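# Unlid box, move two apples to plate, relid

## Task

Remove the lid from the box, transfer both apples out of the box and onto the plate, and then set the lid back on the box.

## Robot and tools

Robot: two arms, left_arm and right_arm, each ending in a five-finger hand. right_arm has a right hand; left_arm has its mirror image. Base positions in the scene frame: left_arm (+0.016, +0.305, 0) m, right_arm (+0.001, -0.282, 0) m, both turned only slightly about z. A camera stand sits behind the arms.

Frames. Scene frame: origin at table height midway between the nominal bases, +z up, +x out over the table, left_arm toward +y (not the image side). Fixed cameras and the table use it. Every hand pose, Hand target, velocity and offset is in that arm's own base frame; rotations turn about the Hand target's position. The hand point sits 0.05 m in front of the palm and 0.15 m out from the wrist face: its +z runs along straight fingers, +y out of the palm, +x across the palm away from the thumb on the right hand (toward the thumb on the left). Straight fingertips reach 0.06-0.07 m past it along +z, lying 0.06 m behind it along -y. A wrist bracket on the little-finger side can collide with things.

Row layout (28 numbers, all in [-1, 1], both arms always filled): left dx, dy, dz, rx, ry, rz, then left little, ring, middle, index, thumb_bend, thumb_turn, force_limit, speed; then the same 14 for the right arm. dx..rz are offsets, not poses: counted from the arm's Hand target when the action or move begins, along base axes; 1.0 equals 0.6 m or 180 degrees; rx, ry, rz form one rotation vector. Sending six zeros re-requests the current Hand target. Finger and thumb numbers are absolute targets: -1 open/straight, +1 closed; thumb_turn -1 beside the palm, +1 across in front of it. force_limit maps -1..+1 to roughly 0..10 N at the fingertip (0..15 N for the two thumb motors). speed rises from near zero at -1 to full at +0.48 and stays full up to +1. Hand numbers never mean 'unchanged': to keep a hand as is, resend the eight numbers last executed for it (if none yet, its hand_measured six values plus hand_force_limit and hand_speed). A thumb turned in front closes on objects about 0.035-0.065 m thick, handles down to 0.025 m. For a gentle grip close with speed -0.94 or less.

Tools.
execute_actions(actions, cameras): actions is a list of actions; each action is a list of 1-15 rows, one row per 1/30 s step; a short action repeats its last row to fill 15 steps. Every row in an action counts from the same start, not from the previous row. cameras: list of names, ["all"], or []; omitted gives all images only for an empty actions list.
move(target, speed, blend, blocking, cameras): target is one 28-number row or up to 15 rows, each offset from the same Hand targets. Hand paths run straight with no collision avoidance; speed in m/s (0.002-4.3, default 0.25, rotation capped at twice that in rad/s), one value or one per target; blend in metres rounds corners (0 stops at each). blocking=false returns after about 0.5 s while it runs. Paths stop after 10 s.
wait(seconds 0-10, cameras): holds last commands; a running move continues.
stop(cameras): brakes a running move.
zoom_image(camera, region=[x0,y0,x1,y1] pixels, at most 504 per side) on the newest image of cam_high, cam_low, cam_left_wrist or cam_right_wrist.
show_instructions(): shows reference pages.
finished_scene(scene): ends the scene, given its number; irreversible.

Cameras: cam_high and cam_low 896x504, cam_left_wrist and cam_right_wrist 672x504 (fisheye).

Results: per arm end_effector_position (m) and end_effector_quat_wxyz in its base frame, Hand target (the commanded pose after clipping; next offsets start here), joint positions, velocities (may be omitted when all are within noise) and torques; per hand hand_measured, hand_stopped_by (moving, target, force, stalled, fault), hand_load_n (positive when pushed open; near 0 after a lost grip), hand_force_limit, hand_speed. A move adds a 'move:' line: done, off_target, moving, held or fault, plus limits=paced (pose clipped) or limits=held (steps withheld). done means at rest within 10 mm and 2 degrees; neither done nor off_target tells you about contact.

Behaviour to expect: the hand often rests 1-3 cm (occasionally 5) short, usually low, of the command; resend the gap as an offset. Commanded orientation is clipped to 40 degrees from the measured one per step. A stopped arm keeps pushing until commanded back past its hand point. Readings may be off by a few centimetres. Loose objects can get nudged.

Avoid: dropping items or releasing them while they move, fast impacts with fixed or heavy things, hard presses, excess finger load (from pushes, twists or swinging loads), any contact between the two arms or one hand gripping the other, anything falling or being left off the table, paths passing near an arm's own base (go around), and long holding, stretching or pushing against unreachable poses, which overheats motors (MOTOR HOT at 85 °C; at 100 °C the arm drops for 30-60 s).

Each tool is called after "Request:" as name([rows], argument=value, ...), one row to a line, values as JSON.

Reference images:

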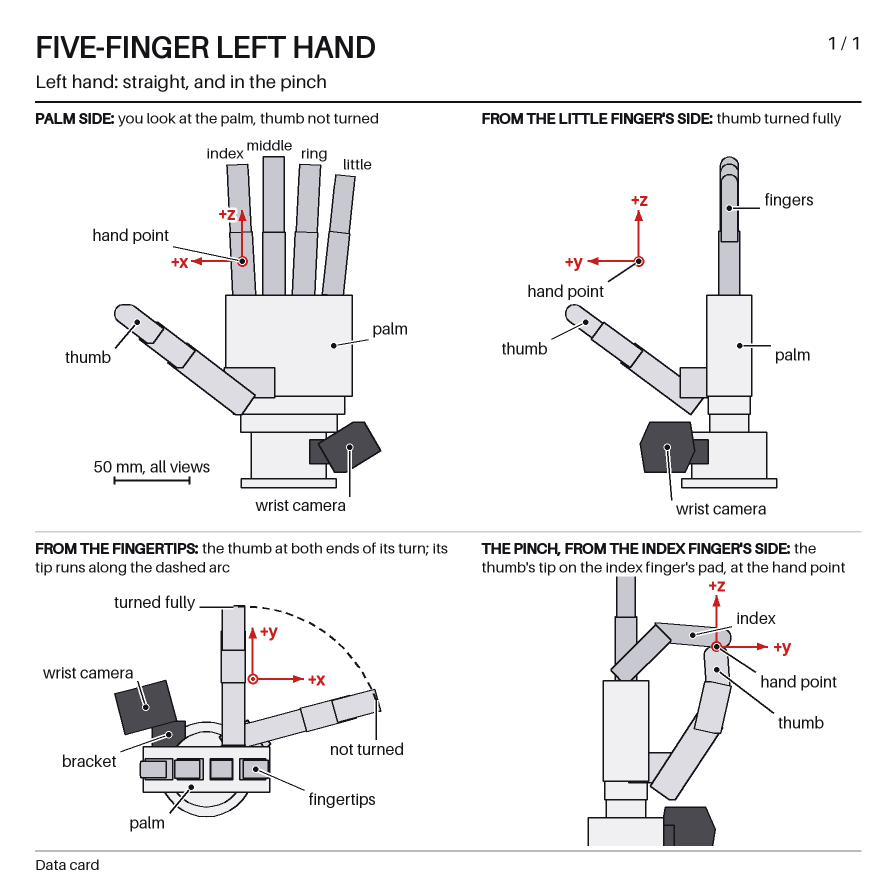

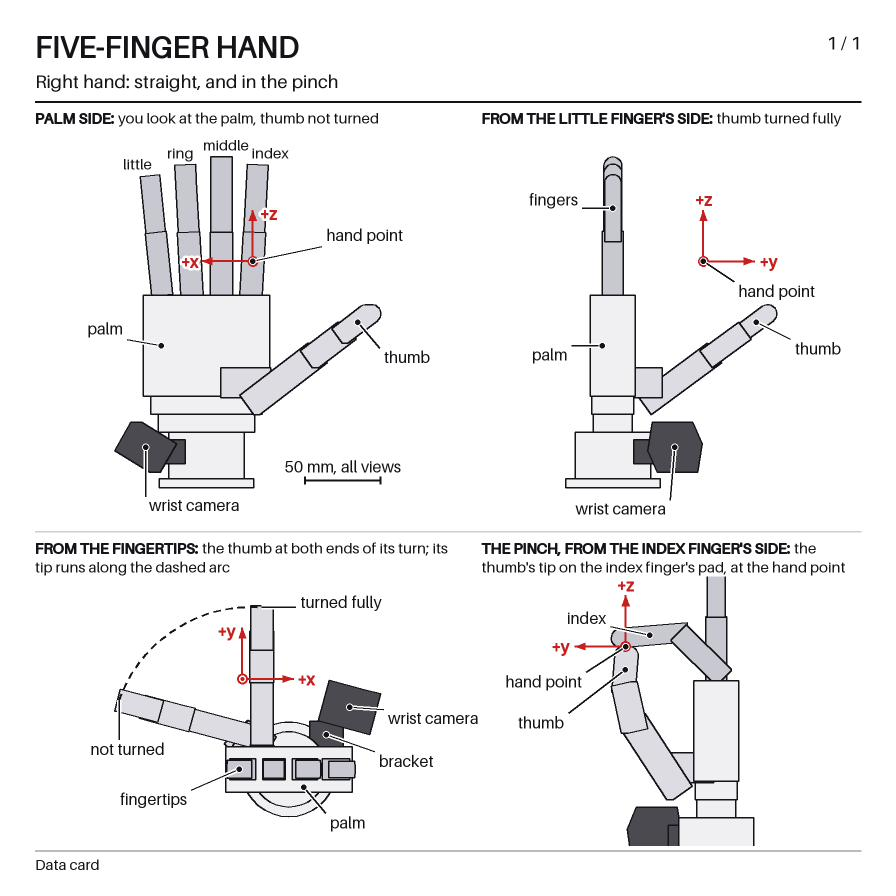

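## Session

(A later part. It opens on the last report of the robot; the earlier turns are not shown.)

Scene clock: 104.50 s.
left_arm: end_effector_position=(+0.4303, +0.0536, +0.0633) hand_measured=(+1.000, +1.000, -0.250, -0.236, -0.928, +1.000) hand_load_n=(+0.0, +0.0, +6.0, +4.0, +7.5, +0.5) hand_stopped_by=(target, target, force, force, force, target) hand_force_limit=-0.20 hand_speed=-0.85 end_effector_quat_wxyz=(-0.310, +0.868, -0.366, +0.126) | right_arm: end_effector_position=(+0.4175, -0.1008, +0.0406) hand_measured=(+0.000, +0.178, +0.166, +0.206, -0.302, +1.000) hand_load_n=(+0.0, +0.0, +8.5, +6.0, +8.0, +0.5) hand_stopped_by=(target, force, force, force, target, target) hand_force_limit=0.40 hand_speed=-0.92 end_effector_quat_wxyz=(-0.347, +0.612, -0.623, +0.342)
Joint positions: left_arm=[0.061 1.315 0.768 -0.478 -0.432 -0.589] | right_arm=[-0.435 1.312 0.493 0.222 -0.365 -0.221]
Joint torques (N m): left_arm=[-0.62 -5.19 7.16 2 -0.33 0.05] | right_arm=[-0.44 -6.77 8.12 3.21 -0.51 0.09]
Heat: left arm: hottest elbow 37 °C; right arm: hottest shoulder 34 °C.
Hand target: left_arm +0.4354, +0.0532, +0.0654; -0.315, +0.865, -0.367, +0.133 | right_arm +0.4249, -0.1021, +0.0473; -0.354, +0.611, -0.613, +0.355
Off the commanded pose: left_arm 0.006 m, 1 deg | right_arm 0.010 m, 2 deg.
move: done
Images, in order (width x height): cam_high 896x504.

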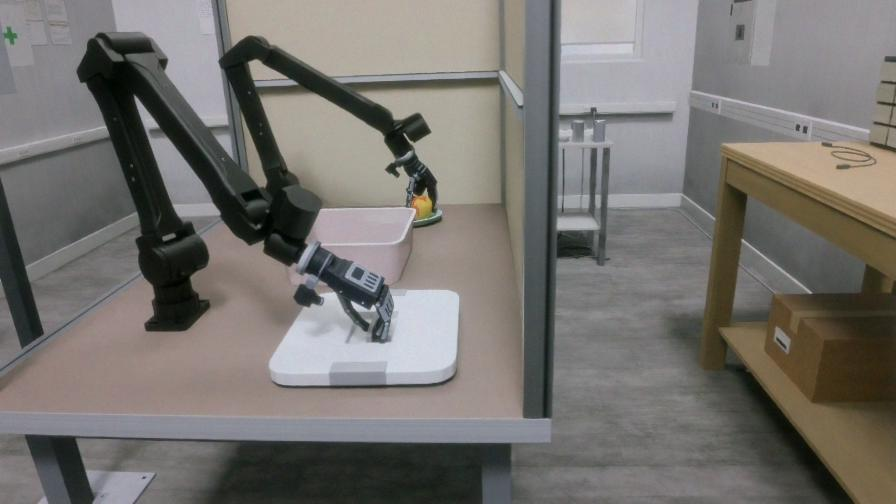

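Request:
move([
  [0,0,-0.005,0,0,0, 1,1,0.6,0.6,0,1,-0.2,-0.85, 0,0,0,0,0,0,0,0.4,0.62,0.62,-0.3,1,0.4,-0.92],
  [0,0,-0.005,0,0,0, 1,1,-0.45,-0.45,-1,1,-0.2,-0.8, 0,0,0,0,0,0,0,0.4,0.62,0.62,-0.3,1,0.4,-0.92],
], cameras=["cam_high","cam_left_wrist","cam_low"], speed=0.05)

Request:
zoom_image(camera="cam_high", region=[380, 170, 460, 250])

Scene clock: 106.57 s.
left_arm: end_effector_position=(+0.4339, +0.0538, +0.0641) hand_measured=(+1.000, +1.000, -0.450, -0.450, -1.000, +1.000) hand_load_n=(+0.0, +0.0, +0.0, +0.0, +0.0, +0.0) hand_stopped_by=(target, target, target, target, target, target) hand_force_limit=-0.20 hand_speed=-0.80 end_effector_quat_wxyz=(-0.313, +0.867, -0.364, +0.131) | right_arm: end_effector_position=(+0.4175, -0.1008, +0.0406) hand_measured=(+0.000, +0.178, +0.166, +0.206, -0.302, +1.000) hand_load_n=(+0.0, +0.0, +8.5, +5.5, +7.5, +0.5) hand_stopped_by=(target, force, force, force, target, target) hand_force_limit=0.40 hand_speed=-0.92 end_effector_quat_wxyz=(-0.347, +0.612, -0.623, +0.342)
Joint positions: left_arm=[0.061 1.317 0.768 -0.463 -0.432 -0.589] | right_arm=[-0.435 1.312 0.493 0.222 -0.365 -0.221]
Joint torques (N m): left_arm=[-0.56 -4.6 6.93 1.83 -0.35 0.03] | right_arm=[-0.09 -6.89 8.02 3.23 -0.52 0.09]
Heat: left arm: hottest elbow 37 °C; right arm: hottest shoulder 34 °C.
Hand target: left_arm +0.4354, +0.0532, +0.0625; -0.315, +0.865, -0.367, +0.133 | right_arm +0.4249, -0.1021, +0.0473; -0.354, +0.611, -0.613, +0.355
Off the commanded pose: left_arm 0.002 m, 1 deg | right_arm 0.010 m, 2 deg.
move: done
Images, in order (width x height): cam_high 896x504, cam_low 896x504, cam_left_wrist 672x504.

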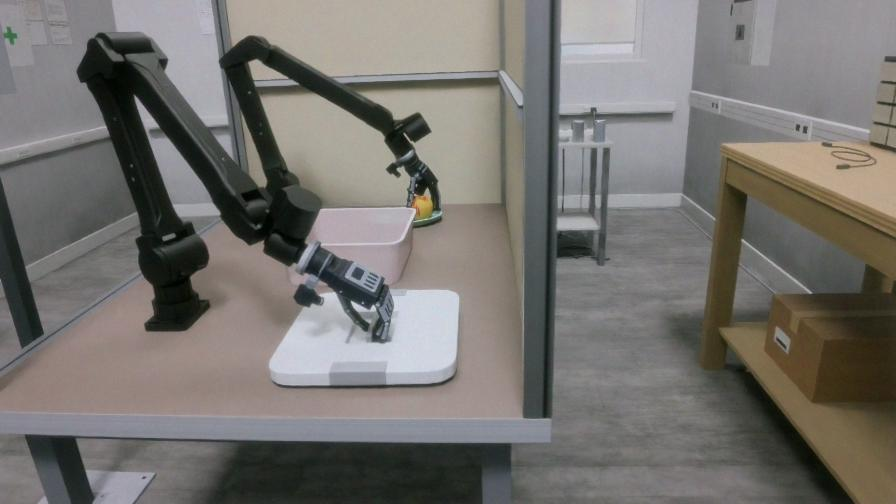

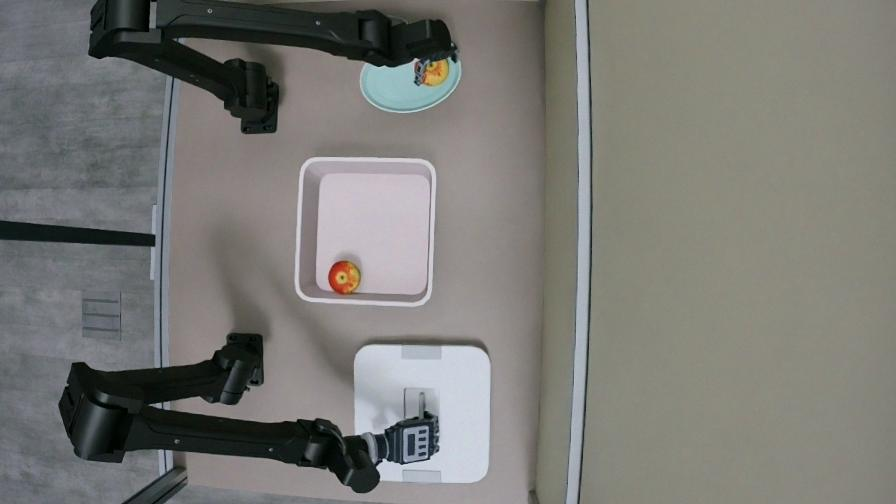

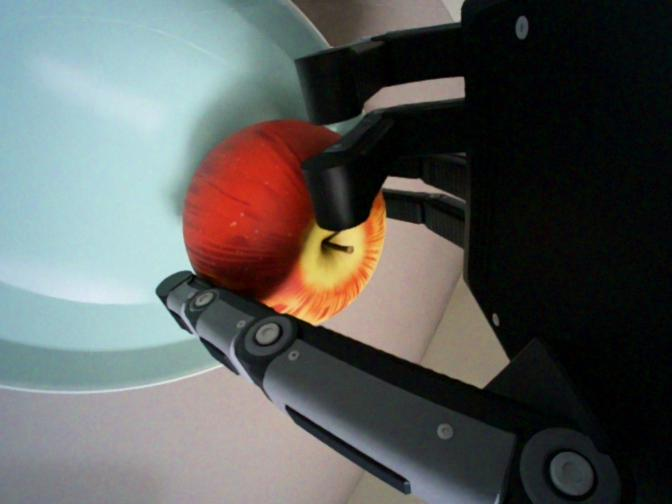

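Scaled by 6.300 from the camera's 896x504 image, which has a finer 1280x720 frame.

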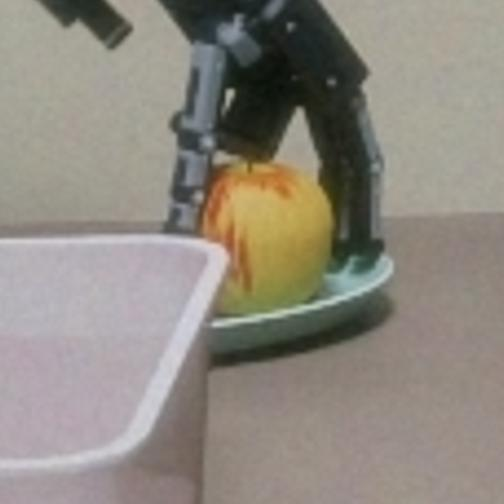

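Request:
move(target=[0.025,0.003,0.05,0,0,0, 1,1,-0.5,-0.5,-1,1,-0.2,-0.8, 0,0,0,0,0,0,0,0.4,0.62,0.62,-0.3,1,0.4,-0.92], cameras=["cam_left_wrist"], speed=0.06)

Request:
zoom_image(camera="cam_left_wrist", region=[150, 50, 500, 400])

Scene clock: 108.27 s.
left_arm: end_effector_position=(+0.4313, +0.0536, +0.0707) hand_measured=(+1.000, +1.000, -0.500, -0.500, -1.000, +1.000) hand_load_n=(+0.0, +0.5, +0.0, +0.0, +0.5, +0.0) hand_stopped_by=(target, target, target, target, target, target) hand_force_limit=-0.20 hand_speed=-0.80 end_effector_quat_wxyz=(-0.306, +0.870, -0.370, +0.116) | right_arm: end_effector_position=(+0.4175, -0.1008, +0.0406) hand_measured=(+0.000, +0.178, +0.166, +0.206, -0.302, +1.000) hand_load_n=(+0.0, +0.0, +9.0, +6.0, +8.0, +0.5) hand_stopped_by=(target, force, force, force, target, target) hand_force_limit=0.40 hand_speed=-0.92 end_effector_quat_wxyz=(-0.347, +0.612, -0.623, +0.342)
Joint positions: left_arm=[0.061 1.317 0.8 -0.53 -0.432 -0.588] | right_arm=[-0.435 1.312 0.493 0.222 -0.365 -0.221]
Joint torques (N m): left_arm=[-0.26 -5.42 10.65 0.75 -0.27 0.05] | right_arm=[-0.56 -6.59 8.06 3.26 -0.5 0.1]
Heat: left arm: hottest elbow 37 °C; right arm: hottest shoulder 34 °C.
Hand target: left_arm +0.4503, +0.0550, +0.0924; -0.315, +0.865, -0.367, +0.133 | right_arm +0.4249, -0.1021, +0.0473; -0.354, +0.611, -0.613, +0.355
Off the commanded pose: left_arm 0.029 m, 2 deg | right_arm 0.010 m, 2 deg.
move: off_target (left_arm)
Images, in order (width x height): cam_left_wrist 672x504.

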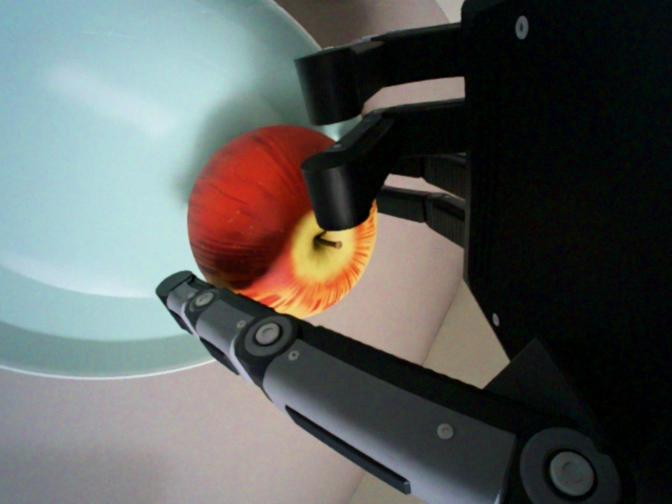

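Scaled by 1.440 from the camera's 672x504 image, which has a finer 960x720 frame.

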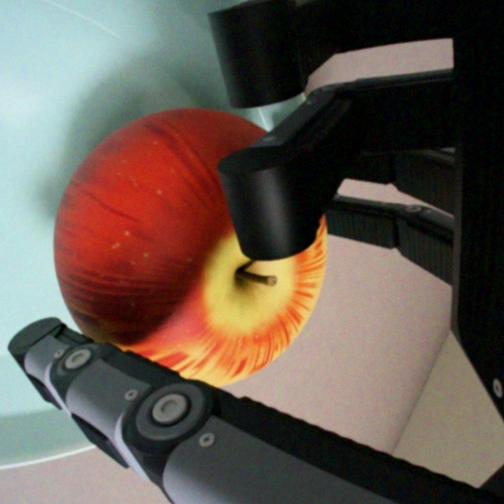

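Request:
move([
  [0.01,0,0.22,0,0,0, 1,1,-0.5,-0.5,-1,1,-0.2,-0.5, 0,0,0,0,0,0,0,0.4,0.62,0.62,-0.3,1,0.4,-0.92],
  [-0.39,-0.793,0.25,0,0,-0.25, 1,1,-0.45,-0.45,-1,1,-0.2,-0.5, 0,0,0,0,0,0,0,0.4,0.62,0.62,-0.3,1,0.4,-0.92],
  [-0.39,-0.793,0.063,0,0,-0.25, 1,1,-0.45,-0.45,-1,1,-0.2,-0.5, 0,0,0,0,0,0,0,0.4,0.62,0.62,-0.3,1,0.4,-0.92],
], cameras=["cam_low","cam_high","cam_left_wrist"], speed=[0.15,0.35,0.15], blend=[0.03,0.03,0])

Request:
zoom_image(camera="cam_low", region=[280, 200, 400, 320])

Request:
zoom_image(camera="cam_high", region=[260, 150, 420, 310])

Scene clock: 115.60 s.
left_arm: end_effector_position=(+0.2125, -0.4196, +0.1313) hand_measured=(+1.000, +1.000, -0.450, -0.450, -1.000, +1.000) hand_load_n=(+0.0, +0.0, +0.0, +0.0, +0.0, +0.5) hand_stopped_by=(target, target, target, target, target, target) hand_force_limit=-0.20 hand_speed=-0.50 end_effector_quat_wxyz=(-0.241, +0.653, -0.677, +0.240) | right_arm: end_effector_position=(+0.4175, -0.1008, +0.0406) hand_measured=(+0.000, +0.178, +0.166, +0.206, -0.302, +1.000) hand_load_n=(+0.0, +0.0, +8.5, +6.0, +8.0, +0.5) hand_stopped_by=(target, force, force, force, target, target) hand_force_limit=0.40 hand_speed=-0.92 end_effector_quat_wxyz=(-0.347, +0.612, -0.623, +0.342)
Joint positions: left_arm=[-1.235 1.415 1.083 -0.96 -0.645 -1.105] | right_arm=[-0.435 1.312 0.493 0.222 -0.365 -0.221]
Joint torques (N m): left_arm=[0.09 -6.3 7.36 1.18 -0.5 -0.12] | right_arm=[0.15 -6.65 8.13 3.25 -0.51 0.08]
Heat: left arm: hottest elbow 38 °C; right arm: hottest shoulder 34 °C.
Hand target: left_arm +0.2166, -0.4208, +0.1302; -0.240, +0.659, -0.670, +0.243 | right_arm +0.4249, -0.1021, +0.0473; -0.354, +0.611, -0.613, +0.355
Off the commanded pose: left_arm 0.004 m, 1 deg | right_arm 0.010 m, 2 deg.
move: done; blend cut to 0 m at target 2; target 2's new numbers were sent with left_arm's hand 0.027 m and 3 deg from that target
Images, in order (width x height): cam_high 896x504, cam_low 896x504, cam_left_wrist 672x504.

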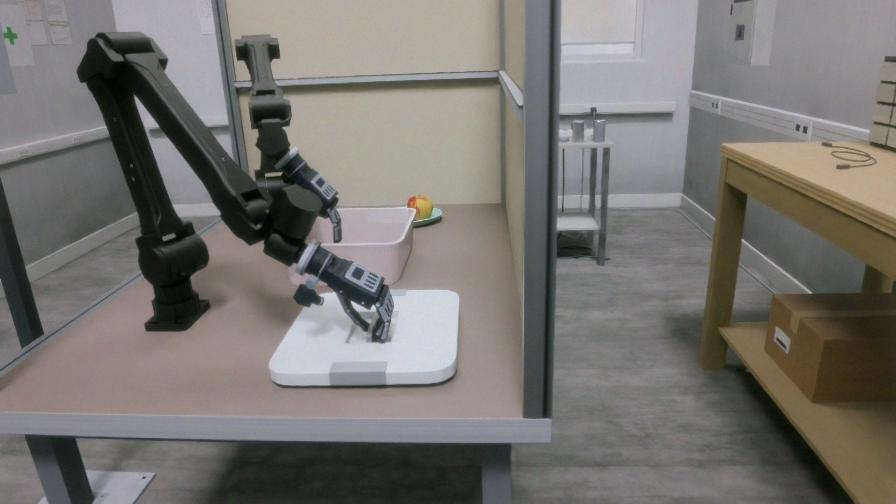

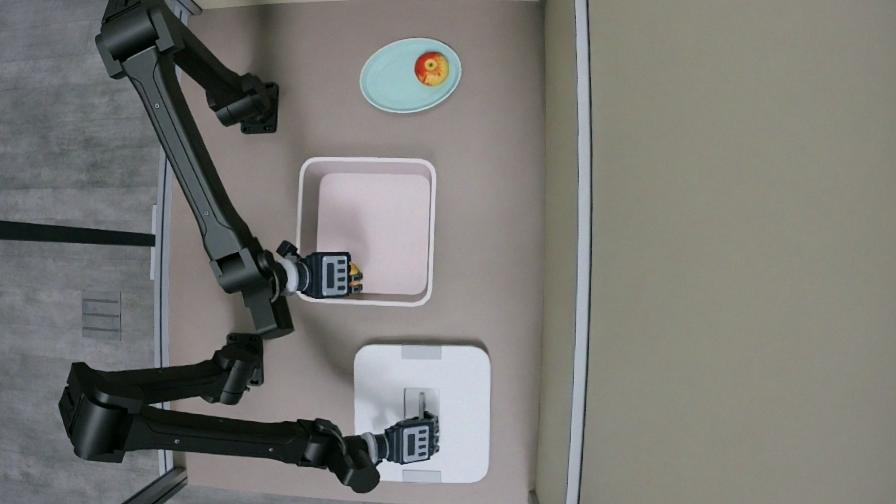

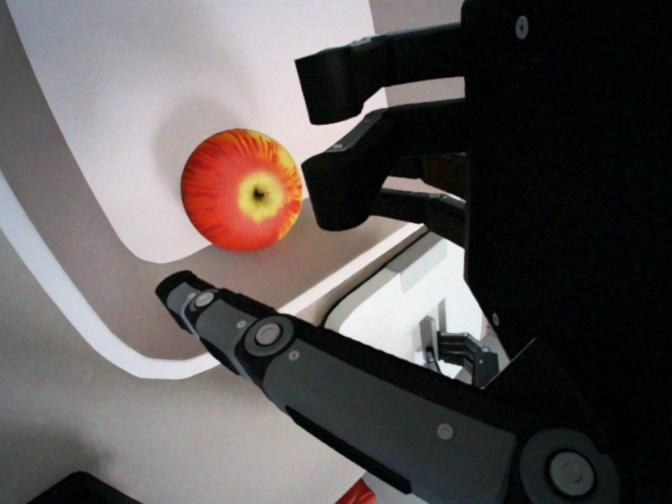

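Scaled by 4.200 from the camera's 896x504 image, which has a finer 1280x720 frame.

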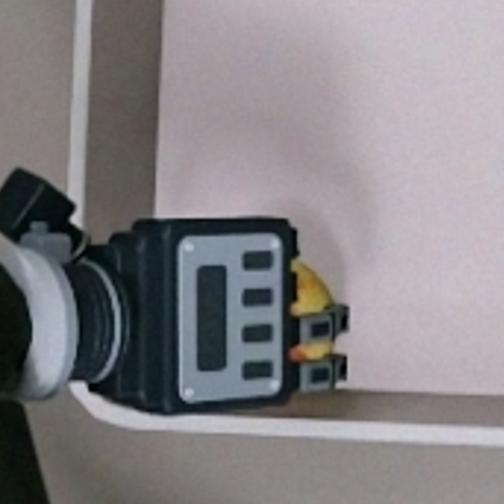

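Scaled by 3.150 from the camera's 896x504 image, which has a finer 1280x720 frame.

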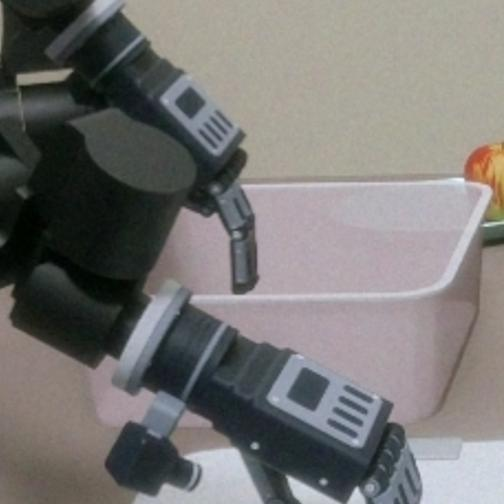

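Request:
move(target=[0.0135,0.0165,-0.065,0,0,0, 1,1,-0.45,-0.45,-1,1,-0.2,-0.5, 0,0,0,0,0,0,0,0.4,0.62,0.62,-0.3,1,0.4,-0.92], cameras=["cam_low","cam_high","cam_left_wrist"], speed=0.1)

Request:
zoom_image(camera="cam_low", region=[280, 200, 400, 320])

Request:
zoom_image(camera="cam_high", region=[260, 150, 420, 310])

Scene clock: 117.40 s.
left_arm: end_effector_position=(+0.2214, -0.4120, +0.0955) hand_measured=(+1.000, +1.000, -0.450, -0.450, -1.000, +1.000) hand_load_n=(+0.0, +0.0, +0.0, +0.0, +0.0, +0.0) hand_stopped_by=(target, target, target, target, target, target) hand_force_limit=-0.20 hand_speed=-0.50 end_effector_quat_wxyz=(-0.239, +0.659, -0.669, +0.245) | right_arm: end_effector_position=(+0.4175, -0.1008, +0.0406) hand_measured=(+0.000, +0.178, +0.166, +0.206, -0.302, +1.000) hand_load_n=(+0.0, +0.0, +8.5, +6.0, +7.5, +0.5) hand_stopped_by=(target, force, force, force, target, target) hand_force_limit=0.40 hand_speed=-0.92 end_effector_quat_wxyz=(-0.347, +0.612, -0.623, +0.342)
Joint positions: left_arm=[-1.209 1.433 0.996 -0.83 -0.64 -1.092] | right_arm=[-0.435 1.312 0.493 0.222 -0.365 -0.221]
Joint torques (N m): left_arm=[0.56 -6.95 6.86 1.36 -0.41 0.1] | right_arm=[-0.44 -6.95 8.02 3.25 -0.51 0.07]
Heat: left arm: hottest elbow 38 °C; right arm: hottest shoulder 34 °C.
Hand target: left_arm +0.2246, -0.4110, +0.0913; -0.240, +0.659, -0.670, +0.243 | right_arm +0.4249, -0.1021, +0.0473; -0.354, +0.611, -0.613, +0.355
Off the commanded pose: left_arm 0.006 m, 0 deg | right_arm 0.010 m, 2 deg.
move: done
Images, in order (width x height): cam_high 896x504, cam_low 896x504, cam_left_wrist 672x504.

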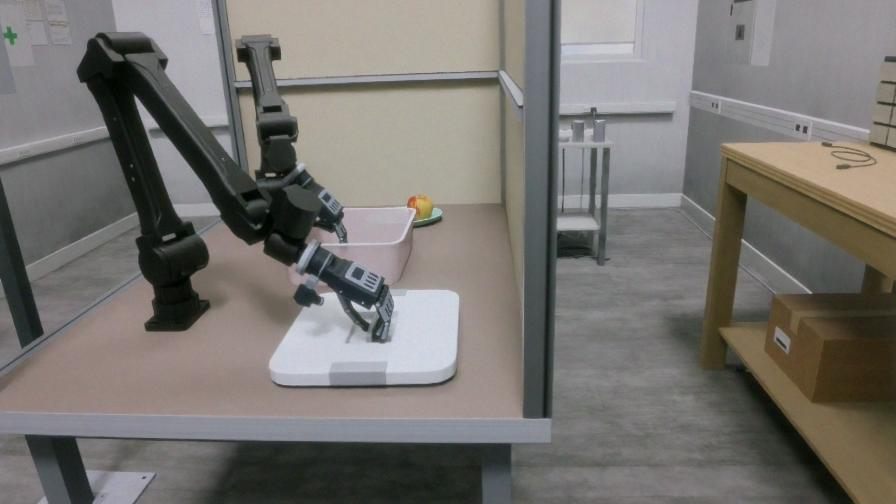

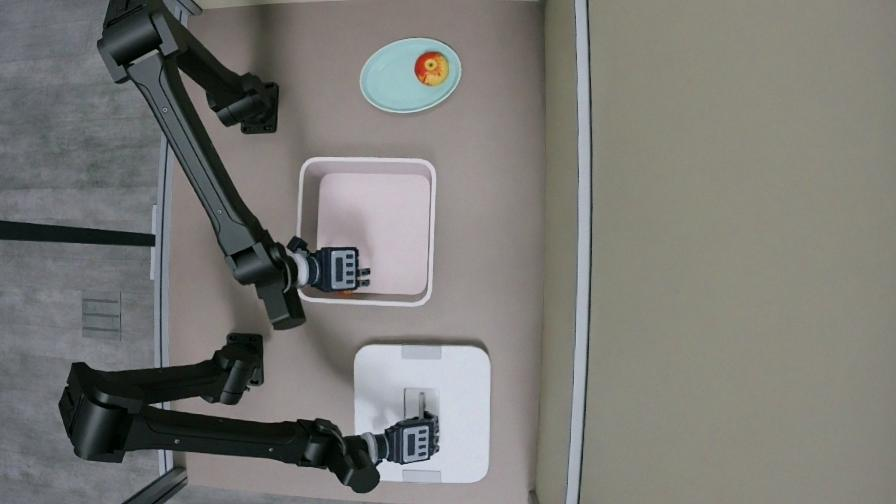

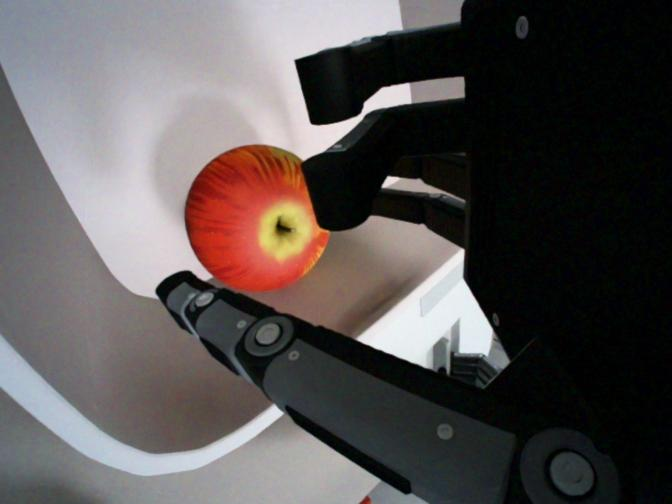

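Scaled by 4.200 from the camera's 896x504 image, which has a finer 1280x720 frame.

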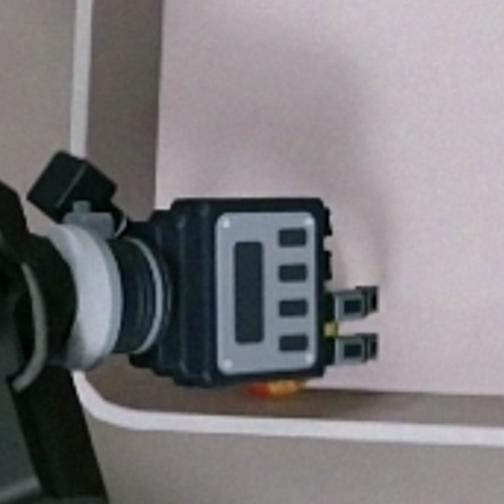

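Scaled by 3.150 from the camera's 896x504 image, which has a finer 1280x720 frame.

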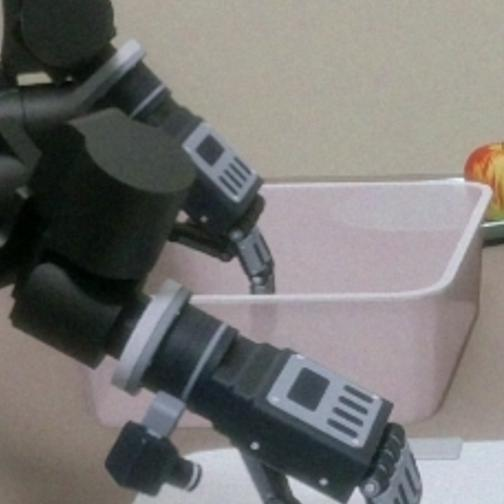

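Request:
move(target=[-0.01,-0.003,-0.07,0,0,0, 1,1,-0.45,-0.45,-1,1,-0.2,-0.5, 0,0,0,0,0,0,0,0.4,0.62,0.62,-0.3,1,0.4,-0.92], cameras=["cam_low","cam_high","cam_left_wrist"], speed=0.1)

Request:
zoom_image(camera="cam_low", region=[280, 200, 400, 320])

Scene clock: 119.33 s.
left_arm: end_effector_position=(+0.2206, -0.4097, +0.0513) hand_measured=(+1.000, +1.000, -0.450, -0.450, -1.000, +1.000) hand_load_n=(+0.5, +0.0, +0.0, +0.0, +0.0, +0.0) hand_stopped_by=(target, target, target, target, target, target) hand_force_limit=-0.20 hand_speed=-0.50 end_effector_quat_wxyz=(-0.242, +0.658, -0.672, +0.239) | right_arm: end_effector_position=(+0.4175, -0.1008, +0.0406) hand_measured=(+0.000, +0.178, +0.166, +0.206, -0.302, +1.000) hand_load_n=(+0.0, +0.0, +8.5, +6.0, +8.0, +0.5) hand_stopped_by=(target, force, force, force, target, target) hand_force_limit=0.40 hand_speed=-0.92 end_effector_quat_wxyz=(-0.347, +0.612, -0.623, +0.342)
Joint positions: left_arm=[-1.209 1.495 0.934 -0.721 -0.64 -1.092] | right_arm=[-0.435 1.312 0.493 0.222 -0.365 -0.221]
Joint torques (N m): left_arm=[-1.32 -6.83 6.41 0.96 -0.56 -0.18] | right_arm=[0.09 -6.53 8.03 3.33 -0.5 0.07]
Heat: left arm: hottest elbow 37 °C; right arm: hottest shoulder 34 °C.
Hand target: left_arm +0.2186, -0.4128, +0.0492; -0.240, +0.659, -0.670, +0.243 | right_arm +0.4249, -0.1021, +0.0473; -0.354, +0.611, -0.613, +0.355
Off the commanded pose: left_arm 0.004 m, 1 deg | right_arm 0.010 m, 2 deg.
move: done
Images, in order (width x height): cam_high 896x504, cam_low 896x504, cam_left_wrist 672x504.

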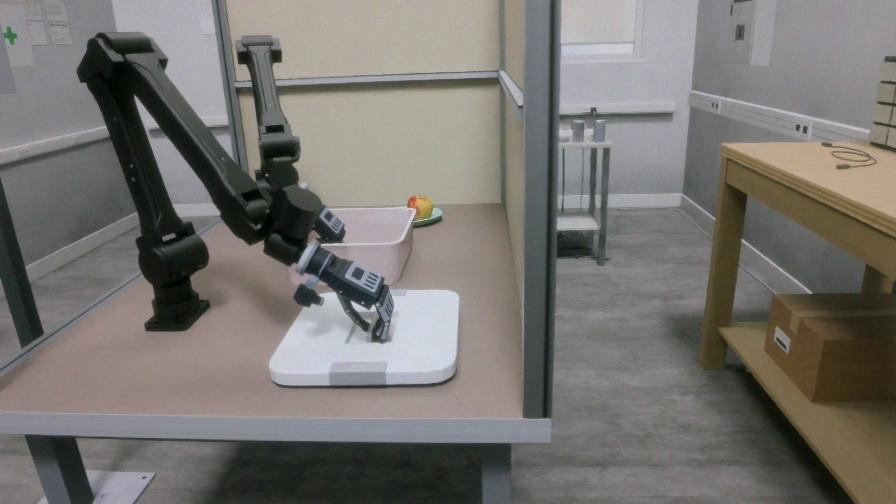

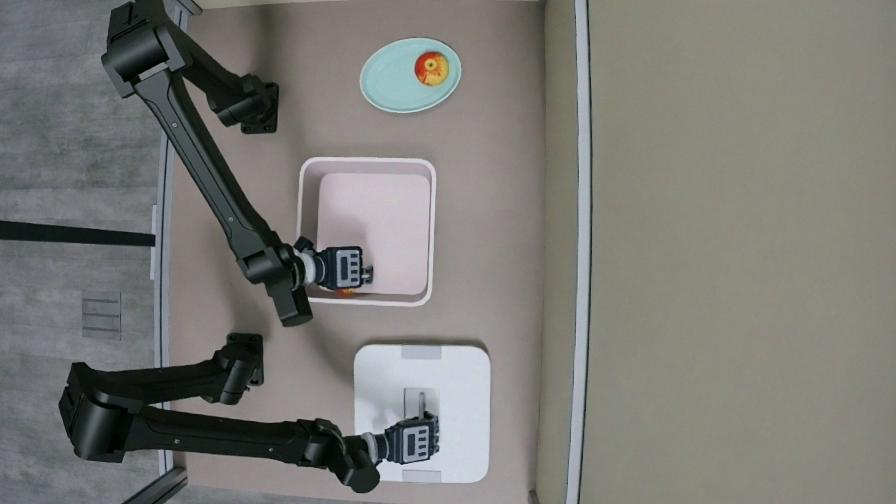

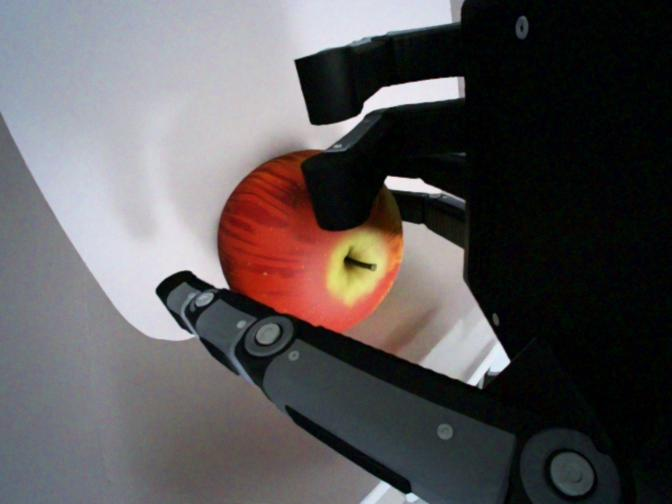

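Scaled by 4.200 from the camera's 896x504 image, which has a finer 1280x720 frame.

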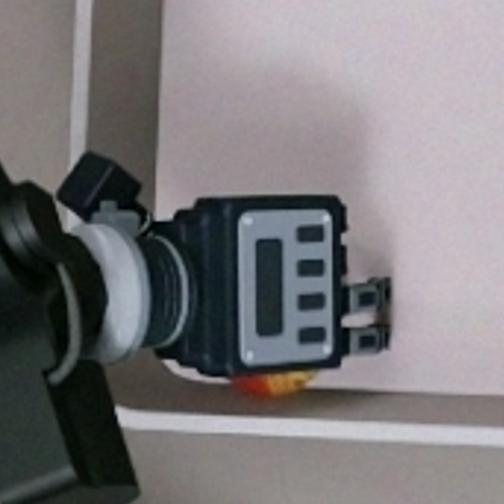

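Request:
move(target=[-0.015,-0.008,-0.004,0,0,0, 1,1,-0.45,-0.45,-1,1,-0.2,-0.5, 0,0,0,0,0,0,0,0.4,0.62,0.62,-0.3,1,0.4,-0.92], cameras=["cam_low","cam_high","cam_left_wrist"], speed=0.06)

Request:
zoom_image(camera="cam_low", region=[280, 200, 400, 320])

Scene clock: 121.00 s.
left_arm: end_effector_position=(+0.2146, -0.4146, +0.0524) hand_measured=(+1.000, +1.000, -0.450, -0.450, -1.000, +1.000) hand_load_n=(+0.0, +0.0, +0.0, +0.0, +0.0, +0.0) hand_stopped_by=(target, target, target, target, target, target) hand_force_limit=-0.20 hand_speed=-0.50 end_effector_quat_wxyz=(-0.241, +0.659, -0.669, +0.246) | right_arm: end_effector_position=(+0.4175, -0.1008, +0.0406) hand_measured=(+0.000, +0.178, +0.166, +0.206, -0.302, +1.000) hand_load_n=(+0.0, +0.0, +8.5, +6.0, +7.5, +0.5) hand_stopped_by=(target, force, force, force, target, target) hand_force_limit=0.40 hand_speed=-0.92 end_effector_quat_wxyz=(-0.347, +0.612, -0.623, +0.342)
Joint positions: left_arm=[-1.23 1.495 0.934 -0.721 -0.651 -1.116] | right_arm=[-0.435 1.312 0.493 0.222 -0.365 -0.221]
Joint torques (N m): left_arm=[-1.08 -6.36 6.72 0.65 -0.41 -0.18] | right_arm=[-0.26 -6.89 8.13 3.28 -0.52 0.08]
Heat: left arm: hottest elbow 37 °C; right arm: hottest shoulder 34 °C.
Hand target: left_arm +0.2097, -0.4176, +0.0469; -0.240, +0.659, -0.670, +0.243 | right_arm +0.4249, -0.1021, +0.0473; -0.354, +0.611, -0.613, +0.355
Off the commanded pose: left_arm 0.008 m, 0 deg | right_arm 0.010 m, 2 deg.
move: done
Images, in order (width x height): cam_high 896x504, cam_low 896x504, cam_left_wrist 672x504.

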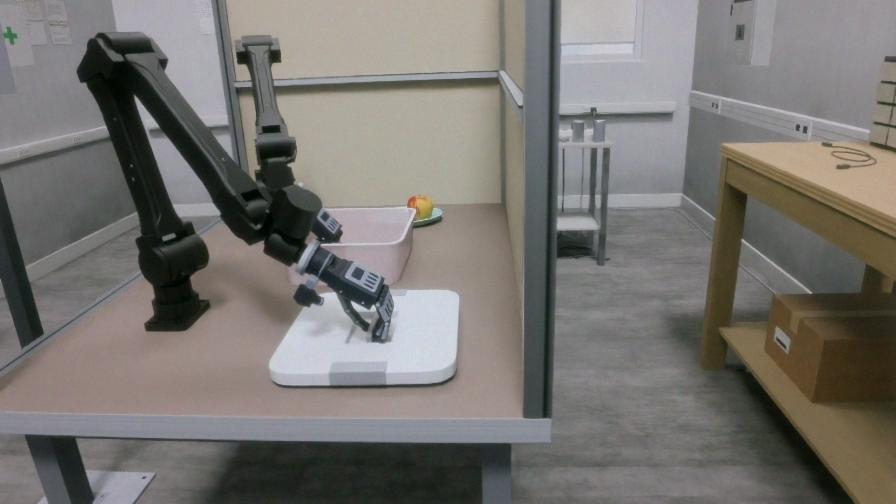

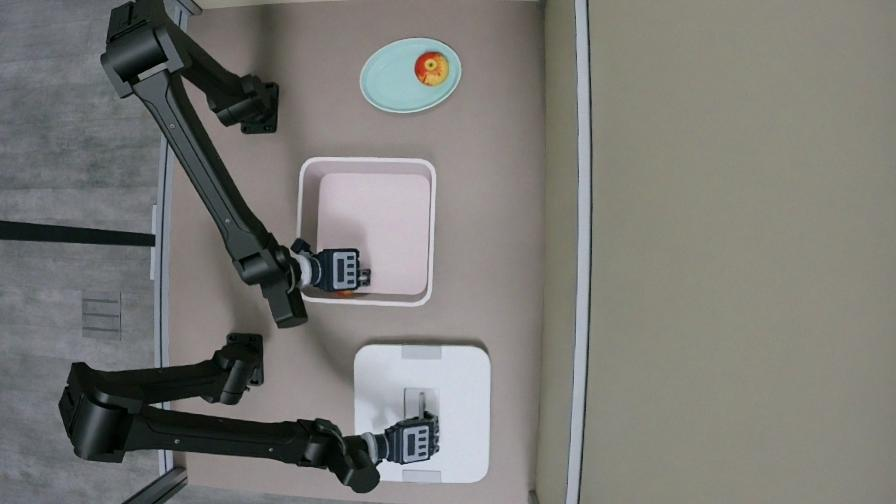

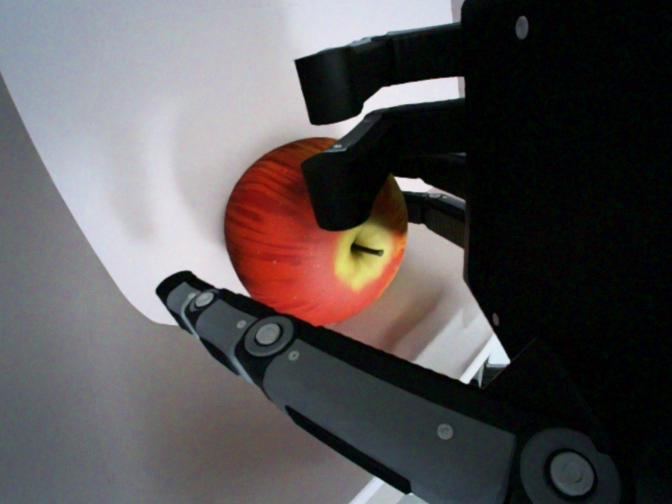

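Scaled by 4.200 from the camera's 896x504 image, which has a finer 1280x720 frame.

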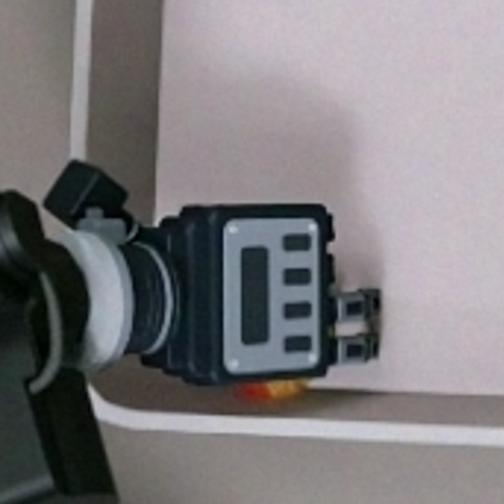

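Request:
move(target=[0,0,0,0,0,0, 1,1,0.6,0.6,0,1,-0.2,-0.85, 0,0,0,0,0,0,0,0.4,0.62,0.62,-0.3,1,0.4,-0.92], cameras=["cam_low","cam_left_wrist"], speed=0.06)

Scene clock: 122.23 s.
left_arm: end_effector_position=(+0.2145, -0.4148, +0.0515) hand_measured=(+1.000, +1.000, -0.190, -0.202, -0.872, +1.000) hand_load_n=(+0.0, +0.0, +8.0, +2.5, +8.0, +1.0) hand_stopped_by=(target, target, force, force, force, target) hand_force_limit=-0.20 hand_speed=-0.85 end_effector_quat_wxyz=(-0.241, +0.660, -0.668, +0.246) | right_arm: end_effector_position=(+0.4175, -0.1008, +0.0406) hand_measured=(+0.000, +0.178, +0.166, +0.206, -0.302, +1.000) hand_load_n=(+0.0, +0.0, +8.5, +6.0, +8.0, +0.5) hand_stopped_by=(target, force, force, force, target, target) hand_force_limit=0.40 hand_speed=-0.92 end_effector_quat_wxyz=(-0.347, +0.612, -0.623, +0.342)
Joint positions: left_arm=[-1.23 1.497 0.934 -0.721 -0.651 -1.119] | right_arm=[-0.435 1.312 0.493 0.222 -0.365 -0.221]
Joint torques (N m): left_arm=[-1.55 -6.18 6.83 0.62 -0.41 -0.15] | right_arm=[-0.38 -6.53 8.05 3.28 -0.51 0.1]
Heat: left arm: hottest elbow 37 °C; right arm: hottest shoulder 34 °C.
Hand target: left_arm +0.2096, -0.4176, +0.0469; -0.240, +0.659, -0.670, +0.243 | right_arm +0.4249, -0.1021, +0.0473; -0.354, +0.611, -0.613, +0.355
Off the commanded pose: left_arm 0.007 m, 0 deg | right_arm 0.010 m, 2 deg.
move: done
Images, in order (width x height): cam_low 896x504, cam_left_wrist 672x504.

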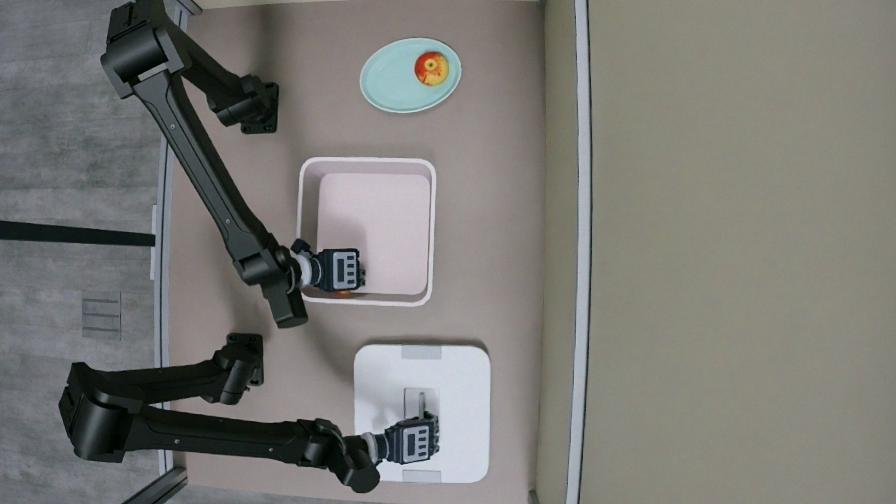

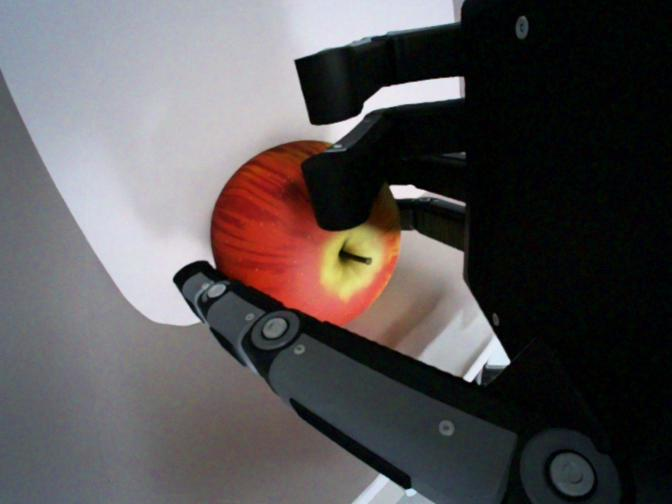

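Request:
move(target=[0.012,-0.02,0.09,0,0,0, 1,1,0.6,0.6,0,1,-0.2,-0.85, 0,0,0,0,0,0,0,0.4,0.62,0.62,-0.3,1,0.4,-0.92], cameras=["cam_low","cam_left_wrist"], speed=0.08)

Scene clock: 123.77 s.
left_arm: end_effector_position=(+0.2114, -0.4085, +0.0751) hand_measured=(+1.000, +1.000, -0.190, -0.202, -0.872, +1.000) hand_load_n=(+0.0, +0.0, +8.0, +2.5, +8.0, +1.0) hand_stopped_by=(target, target, force, force, force, target) hand_force_limit=-0.20 hand_speed=-0.85 end_effector_quat_wxyz=(-0.251, +0.656, -0.677, +0.219) | right_arm: end_effector_position=(+0.4175, -0.1008, +0.0406) hand_measured=(+0.000, +0.178, +0.166, +0.206, -0.302, +1.000) hand_load_n=(+0.0, +0.0, +8.5, +6.0, +8.0, +0.5) hand_stopped_by=(target, force, force, force, target, target) hand_force_limit=0.40 hand_speed=-0.92 end_effector_quat_wxyz=(-0.347, +0.612, -0.623, +0.342)
Joint positions: left_arm=[-1.23 1.479 0.999 -0.865 -0.647 -1.123] | right_arm=[-0.435 1.312 0.493 0.222 -0.365 -0.221]
Joint torques (N m): left_arm=[-0.56 -8.59 10.56 0.17 -0.5 -0.01] | right_arm=[-0.44 -6.71 8.12 3.32 -0.51 0.11]
Heat: left arm: hottest elbow 37 °C; right arm: hottest shoulder 34 °C.
Hand target: left_arm +0.2168, -0.4296, +0.1009; -0.240, +0.659, -0.670, +0.243 | right_arm +0.4249, -0.1021, +0.0473; -0.354, +0.611, -0.613, +0.355
Off the commanded pose: left_arm 0.034 m, 3 deg | right_arm 0.010 m, 2 deg.
move: off_target (left_arm)
Images, in order (width x height): cam_low 896x504, cam_left_wrist 672x504.

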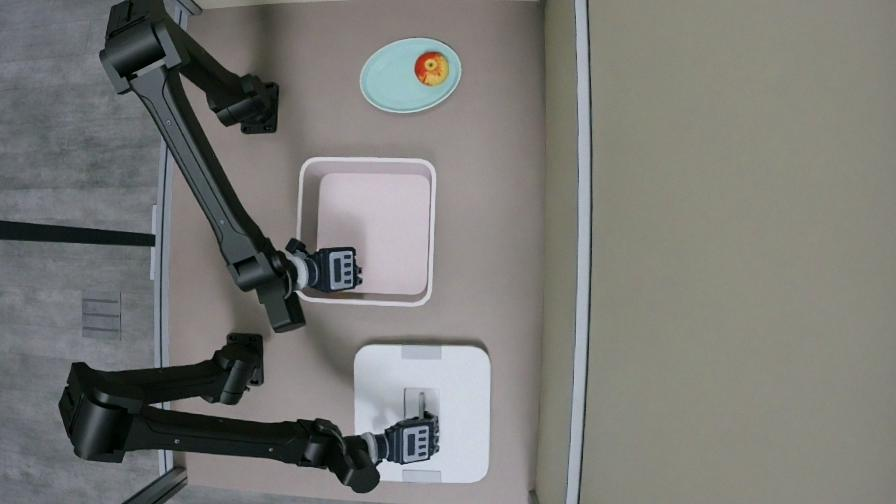

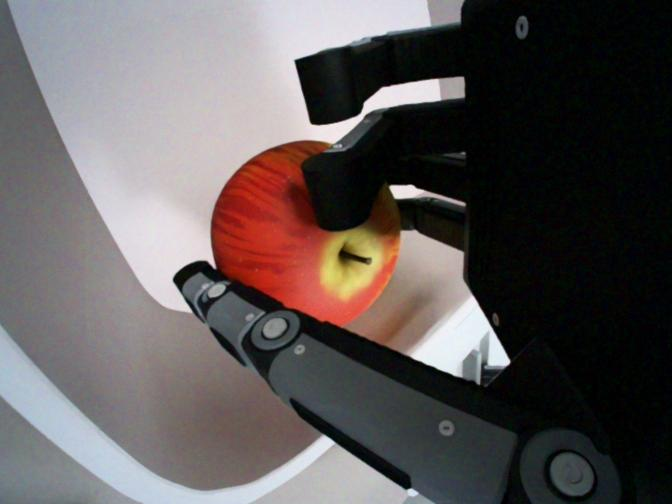

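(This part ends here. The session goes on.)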